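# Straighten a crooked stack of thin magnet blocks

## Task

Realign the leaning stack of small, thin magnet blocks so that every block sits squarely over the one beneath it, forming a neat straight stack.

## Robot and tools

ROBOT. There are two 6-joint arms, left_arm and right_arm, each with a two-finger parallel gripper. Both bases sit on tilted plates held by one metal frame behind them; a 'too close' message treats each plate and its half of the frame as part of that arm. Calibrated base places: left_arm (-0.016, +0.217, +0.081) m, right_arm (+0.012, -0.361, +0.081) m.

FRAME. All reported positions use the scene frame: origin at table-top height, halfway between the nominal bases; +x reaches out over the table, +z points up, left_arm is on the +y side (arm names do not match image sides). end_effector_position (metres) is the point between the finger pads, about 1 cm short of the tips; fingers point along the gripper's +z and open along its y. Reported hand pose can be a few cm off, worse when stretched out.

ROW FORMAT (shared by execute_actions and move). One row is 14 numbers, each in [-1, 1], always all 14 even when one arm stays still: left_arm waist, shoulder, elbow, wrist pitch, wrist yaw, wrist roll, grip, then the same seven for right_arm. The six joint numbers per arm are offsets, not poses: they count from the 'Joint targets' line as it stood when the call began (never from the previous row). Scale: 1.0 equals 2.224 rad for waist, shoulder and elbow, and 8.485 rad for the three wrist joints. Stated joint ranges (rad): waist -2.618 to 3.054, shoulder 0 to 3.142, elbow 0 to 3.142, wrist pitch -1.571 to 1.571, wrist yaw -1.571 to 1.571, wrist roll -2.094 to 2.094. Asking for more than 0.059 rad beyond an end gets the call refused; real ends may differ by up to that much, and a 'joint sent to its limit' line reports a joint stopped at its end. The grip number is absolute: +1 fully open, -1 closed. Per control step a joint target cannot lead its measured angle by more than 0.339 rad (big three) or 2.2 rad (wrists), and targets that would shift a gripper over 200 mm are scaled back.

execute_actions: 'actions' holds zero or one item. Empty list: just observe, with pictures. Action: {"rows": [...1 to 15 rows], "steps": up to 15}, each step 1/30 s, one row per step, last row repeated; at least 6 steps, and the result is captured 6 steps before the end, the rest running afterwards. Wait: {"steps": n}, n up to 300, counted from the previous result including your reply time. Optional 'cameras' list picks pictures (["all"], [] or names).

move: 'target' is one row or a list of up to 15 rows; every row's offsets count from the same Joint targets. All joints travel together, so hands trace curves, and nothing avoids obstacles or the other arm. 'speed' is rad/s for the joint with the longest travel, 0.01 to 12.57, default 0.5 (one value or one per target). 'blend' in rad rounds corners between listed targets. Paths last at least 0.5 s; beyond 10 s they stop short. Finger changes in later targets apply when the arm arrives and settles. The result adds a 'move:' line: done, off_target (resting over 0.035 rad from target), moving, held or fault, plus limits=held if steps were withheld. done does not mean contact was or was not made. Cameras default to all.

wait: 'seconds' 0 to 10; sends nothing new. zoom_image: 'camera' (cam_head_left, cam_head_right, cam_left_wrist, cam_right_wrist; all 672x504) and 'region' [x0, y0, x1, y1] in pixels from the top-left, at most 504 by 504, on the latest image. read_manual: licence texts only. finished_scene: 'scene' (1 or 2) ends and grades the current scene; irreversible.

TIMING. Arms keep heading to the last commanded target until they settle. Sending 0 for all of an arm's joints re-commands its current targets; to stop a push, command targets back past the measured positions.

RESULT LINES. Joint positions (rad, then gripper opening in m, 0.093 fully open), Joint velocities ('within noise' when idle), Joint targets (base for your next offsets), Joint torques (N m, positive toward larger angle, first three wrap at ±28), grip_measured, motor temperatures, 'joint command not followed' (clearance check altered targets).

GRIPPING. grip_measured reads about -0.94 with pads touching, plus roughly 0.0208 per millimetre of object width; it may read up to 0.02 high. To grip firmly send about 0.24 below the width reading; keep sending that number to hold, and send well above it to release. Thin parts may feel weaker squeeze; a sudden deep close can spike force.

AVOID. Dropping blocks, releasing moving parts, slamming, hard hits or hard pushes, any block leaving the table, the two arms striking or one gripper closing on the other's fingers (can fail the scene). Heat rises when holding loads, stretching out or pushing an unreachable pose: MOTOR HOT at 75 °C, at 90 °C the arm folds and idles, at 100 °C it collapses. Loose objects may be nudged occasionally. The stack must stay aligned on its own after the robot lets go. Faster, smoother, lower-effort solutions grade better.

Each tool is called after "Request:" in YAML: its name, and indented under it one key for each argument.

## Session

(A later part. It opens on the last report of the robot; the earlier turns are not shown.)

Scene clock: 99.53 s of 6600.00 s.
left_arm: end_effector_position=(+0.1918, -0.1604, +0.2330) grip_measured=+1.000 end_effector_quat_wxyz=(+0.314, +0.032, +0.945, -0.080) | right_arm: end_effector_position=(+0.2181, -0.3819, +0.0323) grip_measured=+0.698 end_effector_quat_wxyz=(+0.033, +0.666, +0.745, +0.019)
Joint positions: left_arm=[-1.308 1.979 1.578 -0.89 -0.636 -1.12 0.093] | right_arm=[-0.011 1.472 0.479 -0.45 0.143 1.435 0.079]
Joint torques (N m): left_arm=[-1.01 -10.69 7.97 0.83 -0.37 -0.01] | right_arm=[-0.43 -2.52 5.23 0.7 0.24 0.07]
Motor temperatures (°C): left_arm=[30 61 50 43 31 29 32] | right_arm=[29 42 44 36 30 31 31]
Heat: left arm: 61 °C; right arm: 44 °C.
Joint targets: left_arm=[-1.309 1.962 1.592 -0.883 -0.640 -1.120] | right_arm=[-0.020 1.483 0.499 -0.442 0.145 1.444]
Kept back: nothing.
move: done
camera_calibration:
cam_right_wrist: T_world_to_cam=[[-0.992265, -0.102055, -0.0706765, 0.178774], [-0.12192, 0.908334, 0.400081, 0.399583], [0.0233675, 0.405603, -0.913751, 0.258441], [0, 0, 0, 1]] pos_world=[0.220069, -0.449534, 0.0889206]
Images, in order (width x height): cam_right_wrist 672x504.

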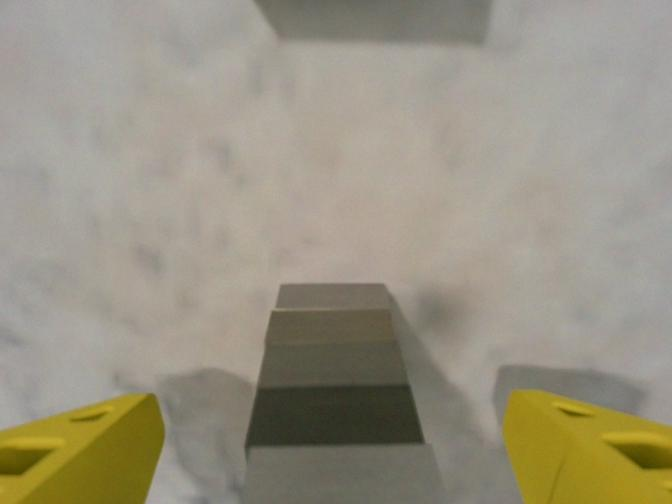

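Request:
execute_actions:
  actions:
    - {"rows":[[0,0,0,0,0,0,1,0,0,0,0,0,0,0.67],[0,0,0,0,0,0,1,0,0,0,0,0,0,0.63],[0,0,0,0,0,0,1,0,0,0,0,0,0,0.58],[0,0,0,0,0,0,1,0,0,0,0,0,0,0.53],[0,0,0,0,0,0,1,0,0,0,0,0,0,0.48],[0,0,0,0,0,0,1,0,0,0,0,0,0,0.43],[0,0,0,0,0,0,1,0,0,0,0,0,0,0.38],[0,0,0,0,0,0,1,0,0,0,0,0,0,0.33],[0,0,0,0,0,0,1,0,0,0,0,0,0,0.28],[0,0,0,0,0,0,1,0,0,0,0,0,0,0.23],[0,0,0,0,0,0,1,0,0,0,0,0,0,0.18],[0,0,0,0,0,0,1,0,0,0,0,0,0,0.13],[0,0,0,0,0,0,1,0,0,0,0,0,0,0.08],[0,0,0,0,0,0,1,0,0,0,0,0,0,0.04],[0,0,0,0,0,0,1,0,0,0,0,0,0,0.00]],"steps":15}

Request:
execute_actions:
  actions:
    - {"rows":[[0,0,0,0,0,0,1,0,0,0,0,0,0,-0.03],[0,0,0,0,0,0,1,0,0,0,0,0,0,-0.06],[0,0,0,0,0,0,1,0,0,0,0,0,0,-0.09],[0,0,0,0,0,0,1,0,0,0,0,0,0,-0.12],[0,0,0,0,0,0,1,0,0,0,0,0,0,-0.14],[0,0,0,0,0,0,1,0,0,0,0,0,0,-0.16],[0,0,0,0,0,0,1,0,0,0,0,0,0,-0.18],[0,0,0,0,0,0,1,0,0,0,0,0,0,-0.20],[0,0,0,0,0,0,1,0,0,0,0,0,0,-0.22],[0,0,0,0,0,0,1,0,0,0,0,0,0,-0.235],[0,0,0,0,0,0,1,0,0,0,0,0,0,-0.25],[0,0,0,0,0,0,1,0,0,0,0,0,0,-0.265],[0,0,0,0,0,0,1,0,0,0,0,0,0,-0.28],[0,0,0,0,0,0,1,0,0,0,0,0,0,-0.29],[0,0,0,0,0,0,1,0,0,0,0,0,0,-0.30]],"steps":15}

Request:
execute_actions:
  actions:
    - {"rows":[[0,0,0,0,0,0,1,0,0,0,0,0,0,-0.31],[0,0,0,0,0,0,1,0,0,0,0,0,0,-0.32],[0,0,0,0,0,0,1,0,0,0,0,0,0,-0.33],[0,0,0,0,0,0,1,0,0,0,0,0,0,-0.34],[0,0,0,0,0,0,1,0,0,0,0,0,0,-0.35],[0,0,0,0,0,0,1,0,0,0,0,0,0,-0.36],[0,0,0,0,0,0,1,0,0,0,0,0,0,-0.37],[0,0,0,0,0,0,1,0,0,0,0,0,0,-0.38],[0,0,0,0,0,0,1,0,0,0,0,0,0,-0.39],[0,0,0,0,0,0,1,0,0,0,0,0,0,-0.40],[0,0,0,0,0,0,1,0,0,0,0,0,0,-0.41],[0,0,0,0,0,0,1,0,0,0,0,0,0,-0.42],[0,0,0,0,0,0,1,0,0,0,0,0,0,-0.43],[0,0,0,0,0,0,1,0,0,0,0,0,0,-0.44],[0,0,0,0,0,0,1,0,0,0,0,0,0,-0.45]],"steps":15}

Request:
execute_actions:
  actions:
    - {"rows":[[0,0,0,0,0,0,1,0,0,0,0,0,0,-0.46],[0,0,0,0,0,0,1,0,0,0,0,0,0,-0.47],[0,0,0,0,0,0,1,0,0,0,0,0,0,-0.48],[0,0,0,0,0,0,1,0,0,0,0,0,0,-0.49],[0,0,0,0,0,0,1,0,0,0,0,0,0,-0.50],[0,0,0,0,0,0,1,0,0,0,0,0,0,-0.51],[0,0,0,0,0,0,1,0,0,0,0,0,0,-0.52],[0,0,0,0,0,0,1,0,0,0,0,0,0,-0.53],[0,0,0,0,0,0,1,0,0,0,0,0,0,-0.54],[0,0,0,0,0,0,1,0,0,0,0,0,0,-0.55]],"steps":15}

Request:
wait:
  seconds: 0.2
  cameras: ["cam_right_wrist","cam_left_wrist"]

Request:
zoom_image:
  camera: "cam_right_wrist"
  region: [200, 264, 470, 504]

Request:
zoom_image:
  camera: "cam_left_wrist"
  region: [532, 240, 672, 410]

Scene clock: 101.20 s of 6600.00 s.
left_arm: end_effector_position=(+0.1918, -0.1604, +0.2330) grip_measured=+1.000 end_effector_quat_wxyz=(+0.314, +0.032, +0.945, -0.080) | right_arm: end_effector_position=(+0.2181, -0.3819, +0.0323) grip_measured=+0.306 end_effector_quat_wxyz=(+0.033, +0.666, +0.745, +0.019)
Joint positions: left_arm=[-1.308 1.979 1.578 -0.89 -0.636 -1.12 0.093] | right_arm=[-0.011 1.472 0.479 -0.45 0.143 1.435 0.06]
Joint velocities: left_arm=[within noise] | right_arm=[0.002 0.017 0.007 -0.037 0.022 -0.022 -0.055]
Joint torques (N m): left_arm=[-0.96 -10.76 7.98 0.83 -0.4 -0.05] | right_arm=[-0.38 -2.4 5.37 0.68 0.2 0.05]
Motor temperatures (°C): left_arm=[30 61 50 43 31 29 32] | right_arm=[29 42 44 36 30 31 31]
Heat: left arm: 61 °C; right arm: 44 °C.
Joint targets: left_arm=[-1.309 1.962 1.592 -0.883 -0.640 -1.120] | right_arm=[-0.020 1.483 0.499 -0.442 0.145 1.444]
Steps of this call (1-41: nothing new was sent; 42-50: this action's first 9). Readings (joint positions of left_arm | right_arm):
42: [-1.308 1.979 1.578 -0.890 -0.636 -1.120] | [-0.011 1.472 0.479 -0.450 0.143 1.435]
43: [-1.308 1.979 1.578 -0.890 -0.636 -1.120] | [-0.011 1.472 0.479 -0.450 0.143 1.435]
45: [-1.308 1.979 1.578 -0.890 -0.636 -1.120] | [-0.011 1.472 0.479 -0.450 0.143 1.435]
49: [-1.308 1.979 1.578 -0.890 -0.636 -1.120] | [-0.011 1.472 0.479 -0.450 0.143 1.435]
50: the state above

Scene clock: 101.70 s of 6600.00 s.
left_arm: end_effector_position=(+0.1918, -0.1604, +0.2330) grip_measured=+1.000 end_effector_quat_wxyz=(+0.314, +0.032, +0.945, -0.080) | right_arm: end_effector_position=(+0.2181, -0.3819, +0.0323) grip_measured=-0.208 end_effector_quat_wxyz=(+0.033, +0.666, +0.745, +0.019)
Joint positions: left_arm=[-1.308 1.979 1.578 -0.89 -0.636 -1.12 0.093] | right_arm=[-0.011 1.472 0.479 -0.45 0.143 1.435 0.035]
Joint velocities: left_arm=[within noise] | right_arm=[-0.012 -0.017 -0.022 0.037 -0.037 -0.037 -0.021]
Joint torques (N m): left_arm=[-1.05 -10.73 7.88 0.85 -0.36 -0.02] | right_arm=[-0.28 -2.41 5.39 0.66 0.17 0.03]
Motor temperatures (°C): left_arm=[30 61 50 43 31 29 32] | right_arm=[29 42 44 36 30 31 31]
Heat: left arm: 61 °C; right arm: 44 °C.
Joint targets: left_arm=[-1.309 1.962 1.592 -0.883 -0.640 -1.120] | right_arm=[-0.020 1.483 0.499 -0.442 0.145 1.444]
Steps of this call (1-6: your previous action's last 6; 7-15: this action's first 9). Readings (joint positions of left_arm | right_arm):
7: [-1.308 1.979 1.578 -0.890 -0.636 -1.120] | [-0.011 1.472 0.479 -0.450 0.143 1.435]
8: [-1.308 1.979 1.578 -0.890 -0.636 -1.120] | [-0.011 1.472 0.479 -0.450 0.143 1.435]
10: [-1.308 1.979 1.578 -0.890 -0.636 -1.120] | [-0.011 1.472 0.479 -0.450 0.143 1.435]
14: [-1.308 1.979 1.578 -0.890 -0.636 -1.120] | [-0.011 1.472 0.479 -0.450 0.143 1.435]
15: the state above

Scene clock: 102.20 s of 6600.00 s.
left_arm: end_effector_position=(+0.1918, -0.1604, +0.2330) grip_measured=+1.000 end_effector_quat_wxyz=(+0.314, +0.032, +0.945, -0.080) | right_arm: end_effector_position=(+0.2186, -0.3819, +0.0324) grip_measured=-0.382 end_effector_quat_wxyz=(+0.034, +0.666, +0.745, +0.019)
Joint positions: left_arm=[-1.308 1.979 1.578 -0.89 -0.636 -1.12 0.093] | right_arm=[-0.011 1.472 0.479 -0.448 0.143 1.435 0.027]
Joint velocities: left_arm=[within noise] | right_arm=[0.002 0.002 -0.022 0.081 -0.066 0.007 -0.012]
Joint torques (N m): left_arm=[-0.95 -10.82 7.9 0.88 -0.38 -0.02] | right_arm=[-0.23 -2.45 5.34 0.6 0.22 0.04]
Motor temperatures (°C): left_arm=[30 61 50 43 31 29 32] | right_arm=[29 42 44 36 30 31 31]
Heat: left arm: 61 °C; right arm: 44 °C.
Joint targets: left_arm=[-1.309 1.962 1.592 -0.883 -0.640 -1.120] | right_arm=[-0.020 1.483 0.499 -0.442 0.145 1.444]
Steps of this call (1-6: your previous action's last 6; 7-15: this action's first 9). Readings (joint positions of left_arm | right_arm):
7: [-1.308 1.979 1.578 -0.890 -0.636 -1.120] | [-0.011 1.472 0.479 -0.450 0.143 1.435]
8: [-1.308 1.979 1.578 -0.890 -0.636 -1.120] | [-0.011 1.472 0.479 -0.450 0.143 1.435]
10: [-1.308 1.979 1.578 -0.890 -0.636 -1.120] | [-0.011 1.472 0.479 -0.450 0.143 1.435]
14: [-1.308 1.979 1.578 -0.890 -0.636 -1.120] | [-0.011 1.472 0.479 -0.449 0.143 1.435]
15: the state above

Scene clock: 102.70 s of 6600.00 s.
left_arm: end_effector_position=(+0.1918, -0.1604, +0.2330) grip_measured=+1.000 end_effector_quat_wxyz=(+0.314, +0.032, +0.945, -0.080) | right_arm: end_effector_position=(+0.2187, -0.3819, +0.0324) grip_measured=-0.479 end_effector_quat_wxyz=(+0.034, +0.666, +0.745, +0.020)
Joint positions: left_arm=[-1.308 1.979 1.578 -0.89 -0.636 -1.12 0.093] | right_arm=[-0.011 1.472 0.479 -0.448 0.143 1.435 0.022]
Joint velocities: left_arm=[within noise] | right_arm=[0.012 -0.012 -0.002 0.022 -0.125 -0.007 -0.005]
Joint torques (N m): left_arm=[-0.98 -10.69 7.97 0.85 -0.36 -0.01] | right_arm=[-0.29 -2.56 5.41 0.66 0.21 0.06]
Motor temperatures (°C): left_arm=[30 61 50 43 31 29 32] | right_arm=[29 42 44 36 30 31 31]
Heat: left arm: 61 °C; right arm: 44 °C.
Joint targets: left_arm=[-1.309 1.962 1.592 -0.883 -0.640 -1.120] | right_arm=[-0.020 1.483 0.499 -0.442 0.145 1.444]
Steps of this call (1-6: your previous action's last 6; 7-15: this action's first 9). Readings (joint positions of left_arm | right_arm):
7: [-1.308 1.979 1.578 -0.890 -0.636 -1.120] | [-0.011 1.472 0.479 -0.448 0.143 1.435]
8: [-1.308 1.979 1.578 -0.890 -0.636 -1.120] | [-0.011 1.472 0.479 -0.448 0.143 1.435]
10: [-1.308 1.979 1.578 -0.890 -0.636 -1.120] | [-0.011 1.472 0.479 -0.448 0.143 1.435]
14: [-1.308 1.979 1.578 -0.890 -0.636 -1.120] | [-0.011 1.472 0.479 -0.448 0.143 1.435]
15: the state above

Scene clock: 103.10 s of 6600.00 s.
left_arm: end_effector_position=(+0.1918, -0.1604, +0.2330) grip_measured=+1.000 end_effector_quat_wxyz=(+0.314, +0.032, +0.945, -0.080) | right_arm: end_effector_position=(+0.2187, -0.3819, +0.0324) grip_measured=-0.507 end_effector_quat_wxyz=(+0.034, +0.666, +0.745, +0.020)
Joint positions: left_arm=[-1.308 1.979 1.578 -0.89 -0.636 -1.12 0.093] | right_arm=[-0.011 1.472 0.479 -0.448 0.143 1.435 0.021]
Joint torques (N m): left_arm=[-0.98 -10.8 8.01 0.83 -0.38 -0.04] | right_arm=[-0.44 -2.52 5.26 0.61 0.24 0.05]
Motor temperatures (°C): left_arm=[30 62 50 43 31 29 32] | right_arm=[29 42 44 36 30 31 31]
Heat: left arm: 62 °C; right arm: 44 °C.
Joint targets: left_arm=[-1.309 1.962 1.592 -0.883 -0.640 -1.120] | right_arm=[-0.020 1.483 0.499 -0.442 0.145 1.444]
Steps of this call (1-6: your previous action's last 6; 7-12: toward your last target). Readings (joint positions of left_arm | right_arm):
1: [-1.308 1.979 1.578 -0.890 -0.636 -1.120] | [-0.011 1.472 0.479 -0.448 0.143 1.435]
2: [-1.308 1.979 1.578 -0.890 -0.636 -1.120] | [-0.011 1.472 0.479 -0.448 0.143 1.435]
4: [-1.308 1.979 1.578 -0.890 -0.636 -1.120] | [-0.011 1.472 0.479 -0.448 0.143 1.435]
8: [-1.308 1.979 1.578 -0.890 -0.636 -1.120] | [-0.011 1.472 0.479 -0.448 0.143 1.435]
12: the state above
camera_calibration:
cam_right_wrist: T_world_to_cam=[[-0.992148, -0.101338, -0.0732944, 0.179815], [-0.122319, 0.908409, 0.399789, 0.399753], [0.0260674, 0.405615, -0.913672, 0.257921], [0, 0, 0, 1]] pos_world=[0.220577, -0.449534, 0.0890182]
Images, in order (width x height): cam_left_wrist 672x504, cam_right_wrist 672x504.

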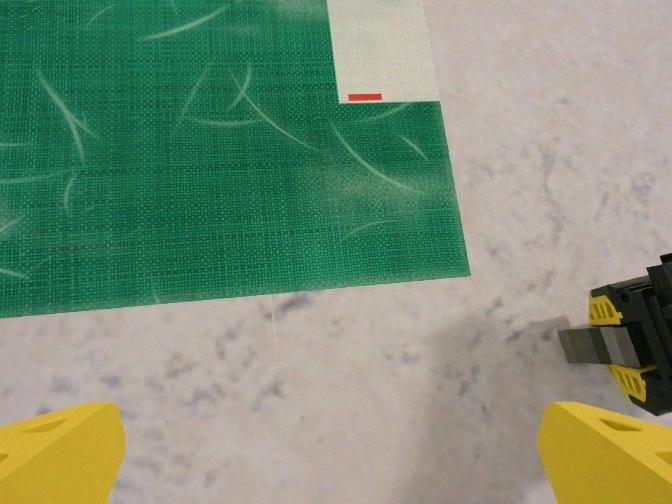

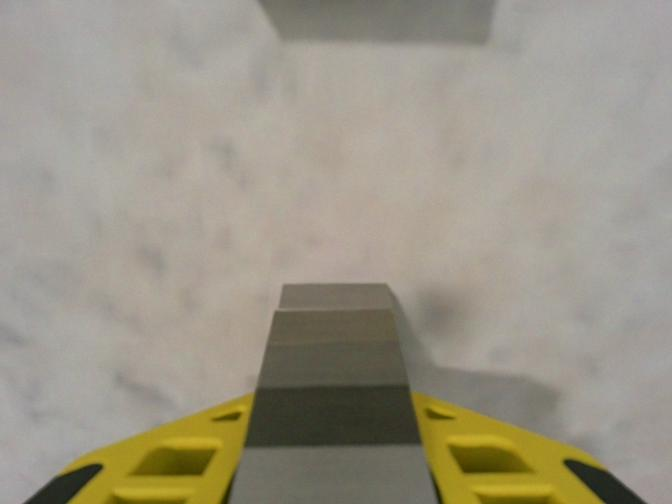

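Scaled by 1.867 from the camera's 672x504 image, which has a finer 960x720 frame.

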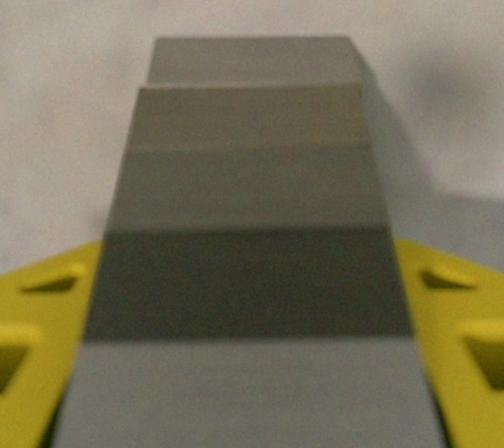

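Scaled by 2.965 from the camera's 672x504 image, which has a finer 960x720 frame.

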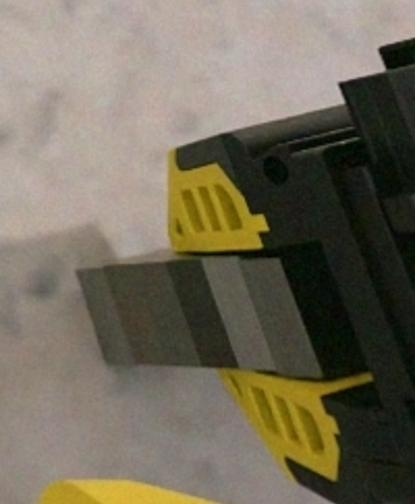

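Request:
execute_actions:
  actions:
    - {"rows":[[0,0,0,0,0,0,1,0,0,0,0,0,0,-0.47],[0,0,0,0,0,0,1,0,0,0,0,0,0,-0.44],[0,0,0,0,0,0,1,0,0,0,0,0,0,-0.41],[0,0,0,0,0,0,1,0,0,0,0,0,0,-0.38],[0,0,0,0,0,0,1,0,0,0,0,0,0,-0.34],[0,0,0,0,0,0,1,0,0,0,0,0,0,-0.30],[0,0,0,0,0,0,1,0,0,0,0,0,0,-0.25],[0,0,0,0,0,0,1,0,0,0,0,0,0,-0.19],[0,0,0,0,0,0,1,0,0,0,0,0,0,-0.13],[0,0,0,0,0,0,1,0,0,0,0,0,0,-0.06],[0,0,0,0,0,0,1,0,0,0,0,0,0,0.02],[0,0,0,0,0,0,1,0,0,0,0,0,0,0.11],[0,0,0,0,0,0,1,0,0,0,0,0,0,0.20],[0,0,0,0,0,0,1,0,0,0,0,0,0,0.28],[0,0,0,0,0,0,1,0,0,0,0,0,0,0.35]],"steps":15}

Request:
move:
  target: [0,0,0,0,0,0,1,0.0283,-0.1052,0.0719,-0.0497,0,0,0.35]
  speed: 0.35
  cameras: ["cam_right_wrist","cam_left_wrist"]

Request:
zoom_image:
  camera: "cam_right_wrist"
  region: [220, 150, 450, 400]

Request:
zoom_image:
  camera: "cam_left_wrist"
  region: [540, 260, 672, 400]

Scene clock: 105.30 s of 6600.00 s.
left_arm: end_effector_position=(+0.1918, -0.1604, +0.2330) grip_measured=+1.000 end_effector_quat_wxyz=(+0.314, +0.032, +0.945, -0.080) | right_arm: end_effector_position=(+0.2187, -0.3819, +0.0324) grip_measured=-0.165 end_effector_quat_wxyz=(+0.034, +0.666, +0.745, +0.020)
Joint positions: left_arm=[-1.308 1.979 1.578 -0.89 -0.636 -1.12 0.093] | right_arm=[-0.011 1.472 0.479 -0.448 0.143 1.436 0.037]
Joint velocities: left_arm=[within noise] | right_arm=[0.002 -0.007 0.007 -0.007 0.007 -0.051 0.074]
Joint torques (N m): left_arm=[-1.03 -10.73 7.99 0.85 -0.38 -0.03] | right_arm=[-0.29 -2.39 5.38 0.63 0.24 0.07]
Motor temperatures (°C): left_arm=[30 62 50 43 31 29 32] | right_arm=[29 42 44 36 30 31 31]
Heat: left arm: 62 °C; right arm: 44 °C.
Joint targets: left_arm=[-1.309 1.962 1.592 -0.883 -0.640 -1.120] | right_arm=[-0.020 1.483 0.499 -0.442 0.145 1.444]
Steps of this call (1-15: toward your last target; 16-57: nothing new was sent; 58-66: this action's first 9). Readings (joint positions of left_arm | right_arm):
58: [-1.308 1.979 1.578 -0.890 -0.636 -1.120] | [-0.011 1.472 0.479 -0.448 0.143 1.435]
59: [-1.308 1.979 1.578 -0.890 -0.636 -1.120] | [-0.011 1.472 0.479 -0.448 0.143 1.435]
61: [-1.308 1.979 1.578 -0.890 -0.636 -1.120] | [-0.011 1.472 0.479 -0.448 0.143 1.436]
65: [-1.308 1.979 1.578 -0.890 -0.636 -1.120] | [-0.011 1.472 0.479 -0.448 0.143 1.436]
66: the state above

Scene clock: 107.63 s of 6600.00 s.
left_arm: end_effector_position=(+0.1918, -0.1604, +0.2330) grip_measured=+1.000 end_effector_quat_wxyz=(+0.314, +0.032, +0.945, -0.080) | right_arm: end_effector_position=(+0.2135, -0.3813, +0.0987) grip_measured=+0.348 end_effector_quat_wxyz=(+0.028, +0.648, +0.761, +0.016)
Joint positions: left_arm=[-1.308 1.979 1.578 -0.89 -0.636 -1.12 0.093] | right_arm=[0.034 1.263 0.635 -0.834 0.143 1.436 0.062]
Joint torques (N m): left_arm=[-0.94 -10.81 7.92 0.85 -0.39 -0.03] | right_arm=[1.32 -3.77 6.68 0.16 0.23 0.05]
Motor temperatures (°C): left_arm=[30 62 50 43 31 29 32] | right_arm=[29 42 44 36 30 31 31]
Heat: left arm: 62 °C; right arm: 44 °C.
Joint targets: left_arm=[-1.309 1.962 1.592 -0.883 -0.640 -1.120] | right_arm=[0.043 1.249 0.659 -0.863 0.145 1.444]
Kept back: nothing.
move: done
camera_calibration:
cam_right_wrist: T_world_to_cam=[[-0.9873, -0.147654, -0.0586244, 0.159317], [-0.158721, 0.90103, 0.403674, 0.376671], [-0.00678159, 0.407852, -0.913023, 0.326111], [0, 0, 0, 1]] pos_world=[0.219291, -0.448874, 0.155035]
Images, in order (width x height): cam_left_wrist 672x504, cam_right_wrist 672x504.

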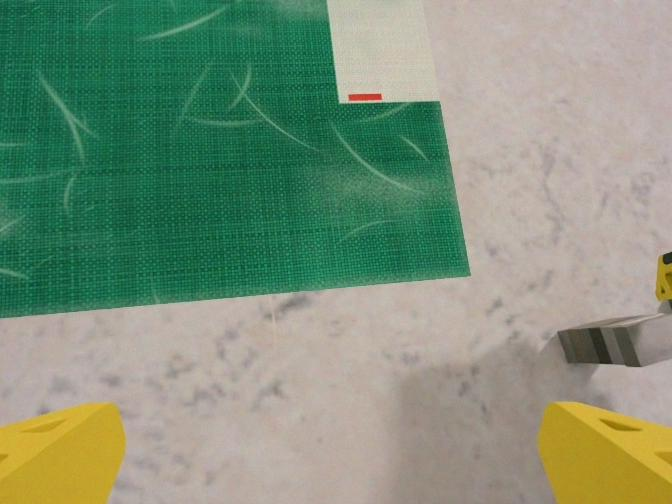

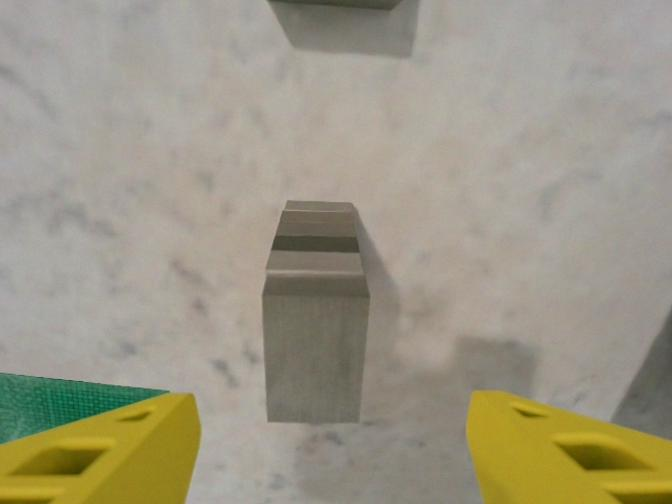

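Scaled by 2.016 from the camera's 672x504 image, which has a finer 960x720 frame.

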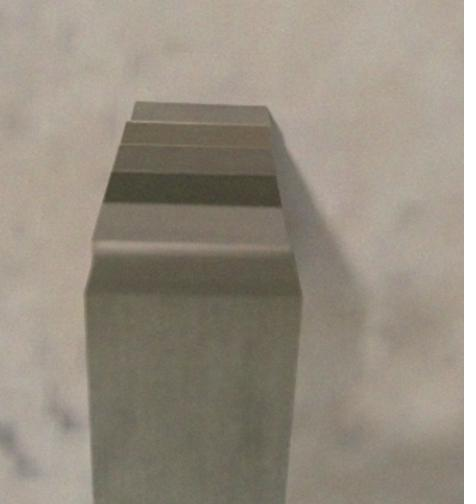

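Scaled by 3.600 from the camera's 672x504 image, which has a finer 960x720 frame.

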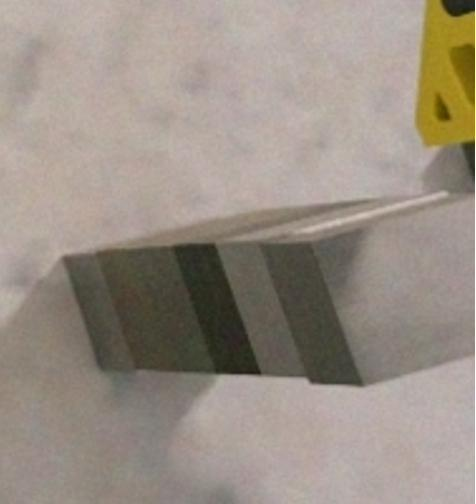

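Request:
zoom_image:
  camera: "cam_right_wrist"
  region: [250, 190, 390, 320]

Request:
zoom_image:
  camera: "cam_right_wrist"
  region: [240, 270, 400, 440]

Scaled by 3.600 from the camera's 672x504 image, which has a finer 960x720 frame.

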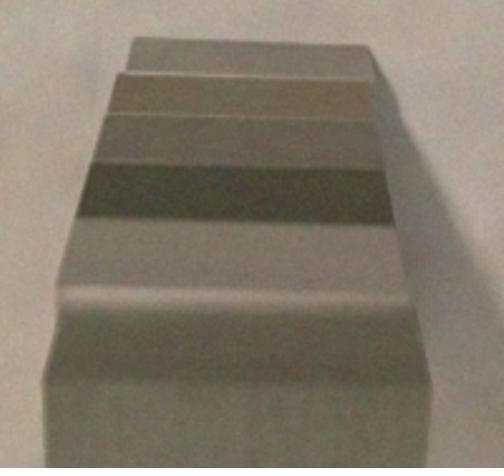

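Scaled by 2.965 from the camera's 672x504 image, which has a finer 960x720 frame.

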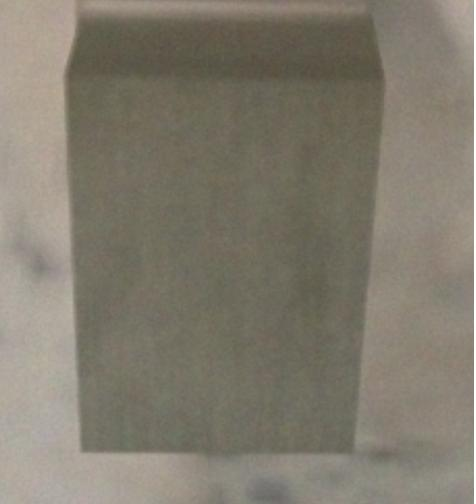

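Request:
finished_scene:
  scene: 1

The scene is finished: the task was done.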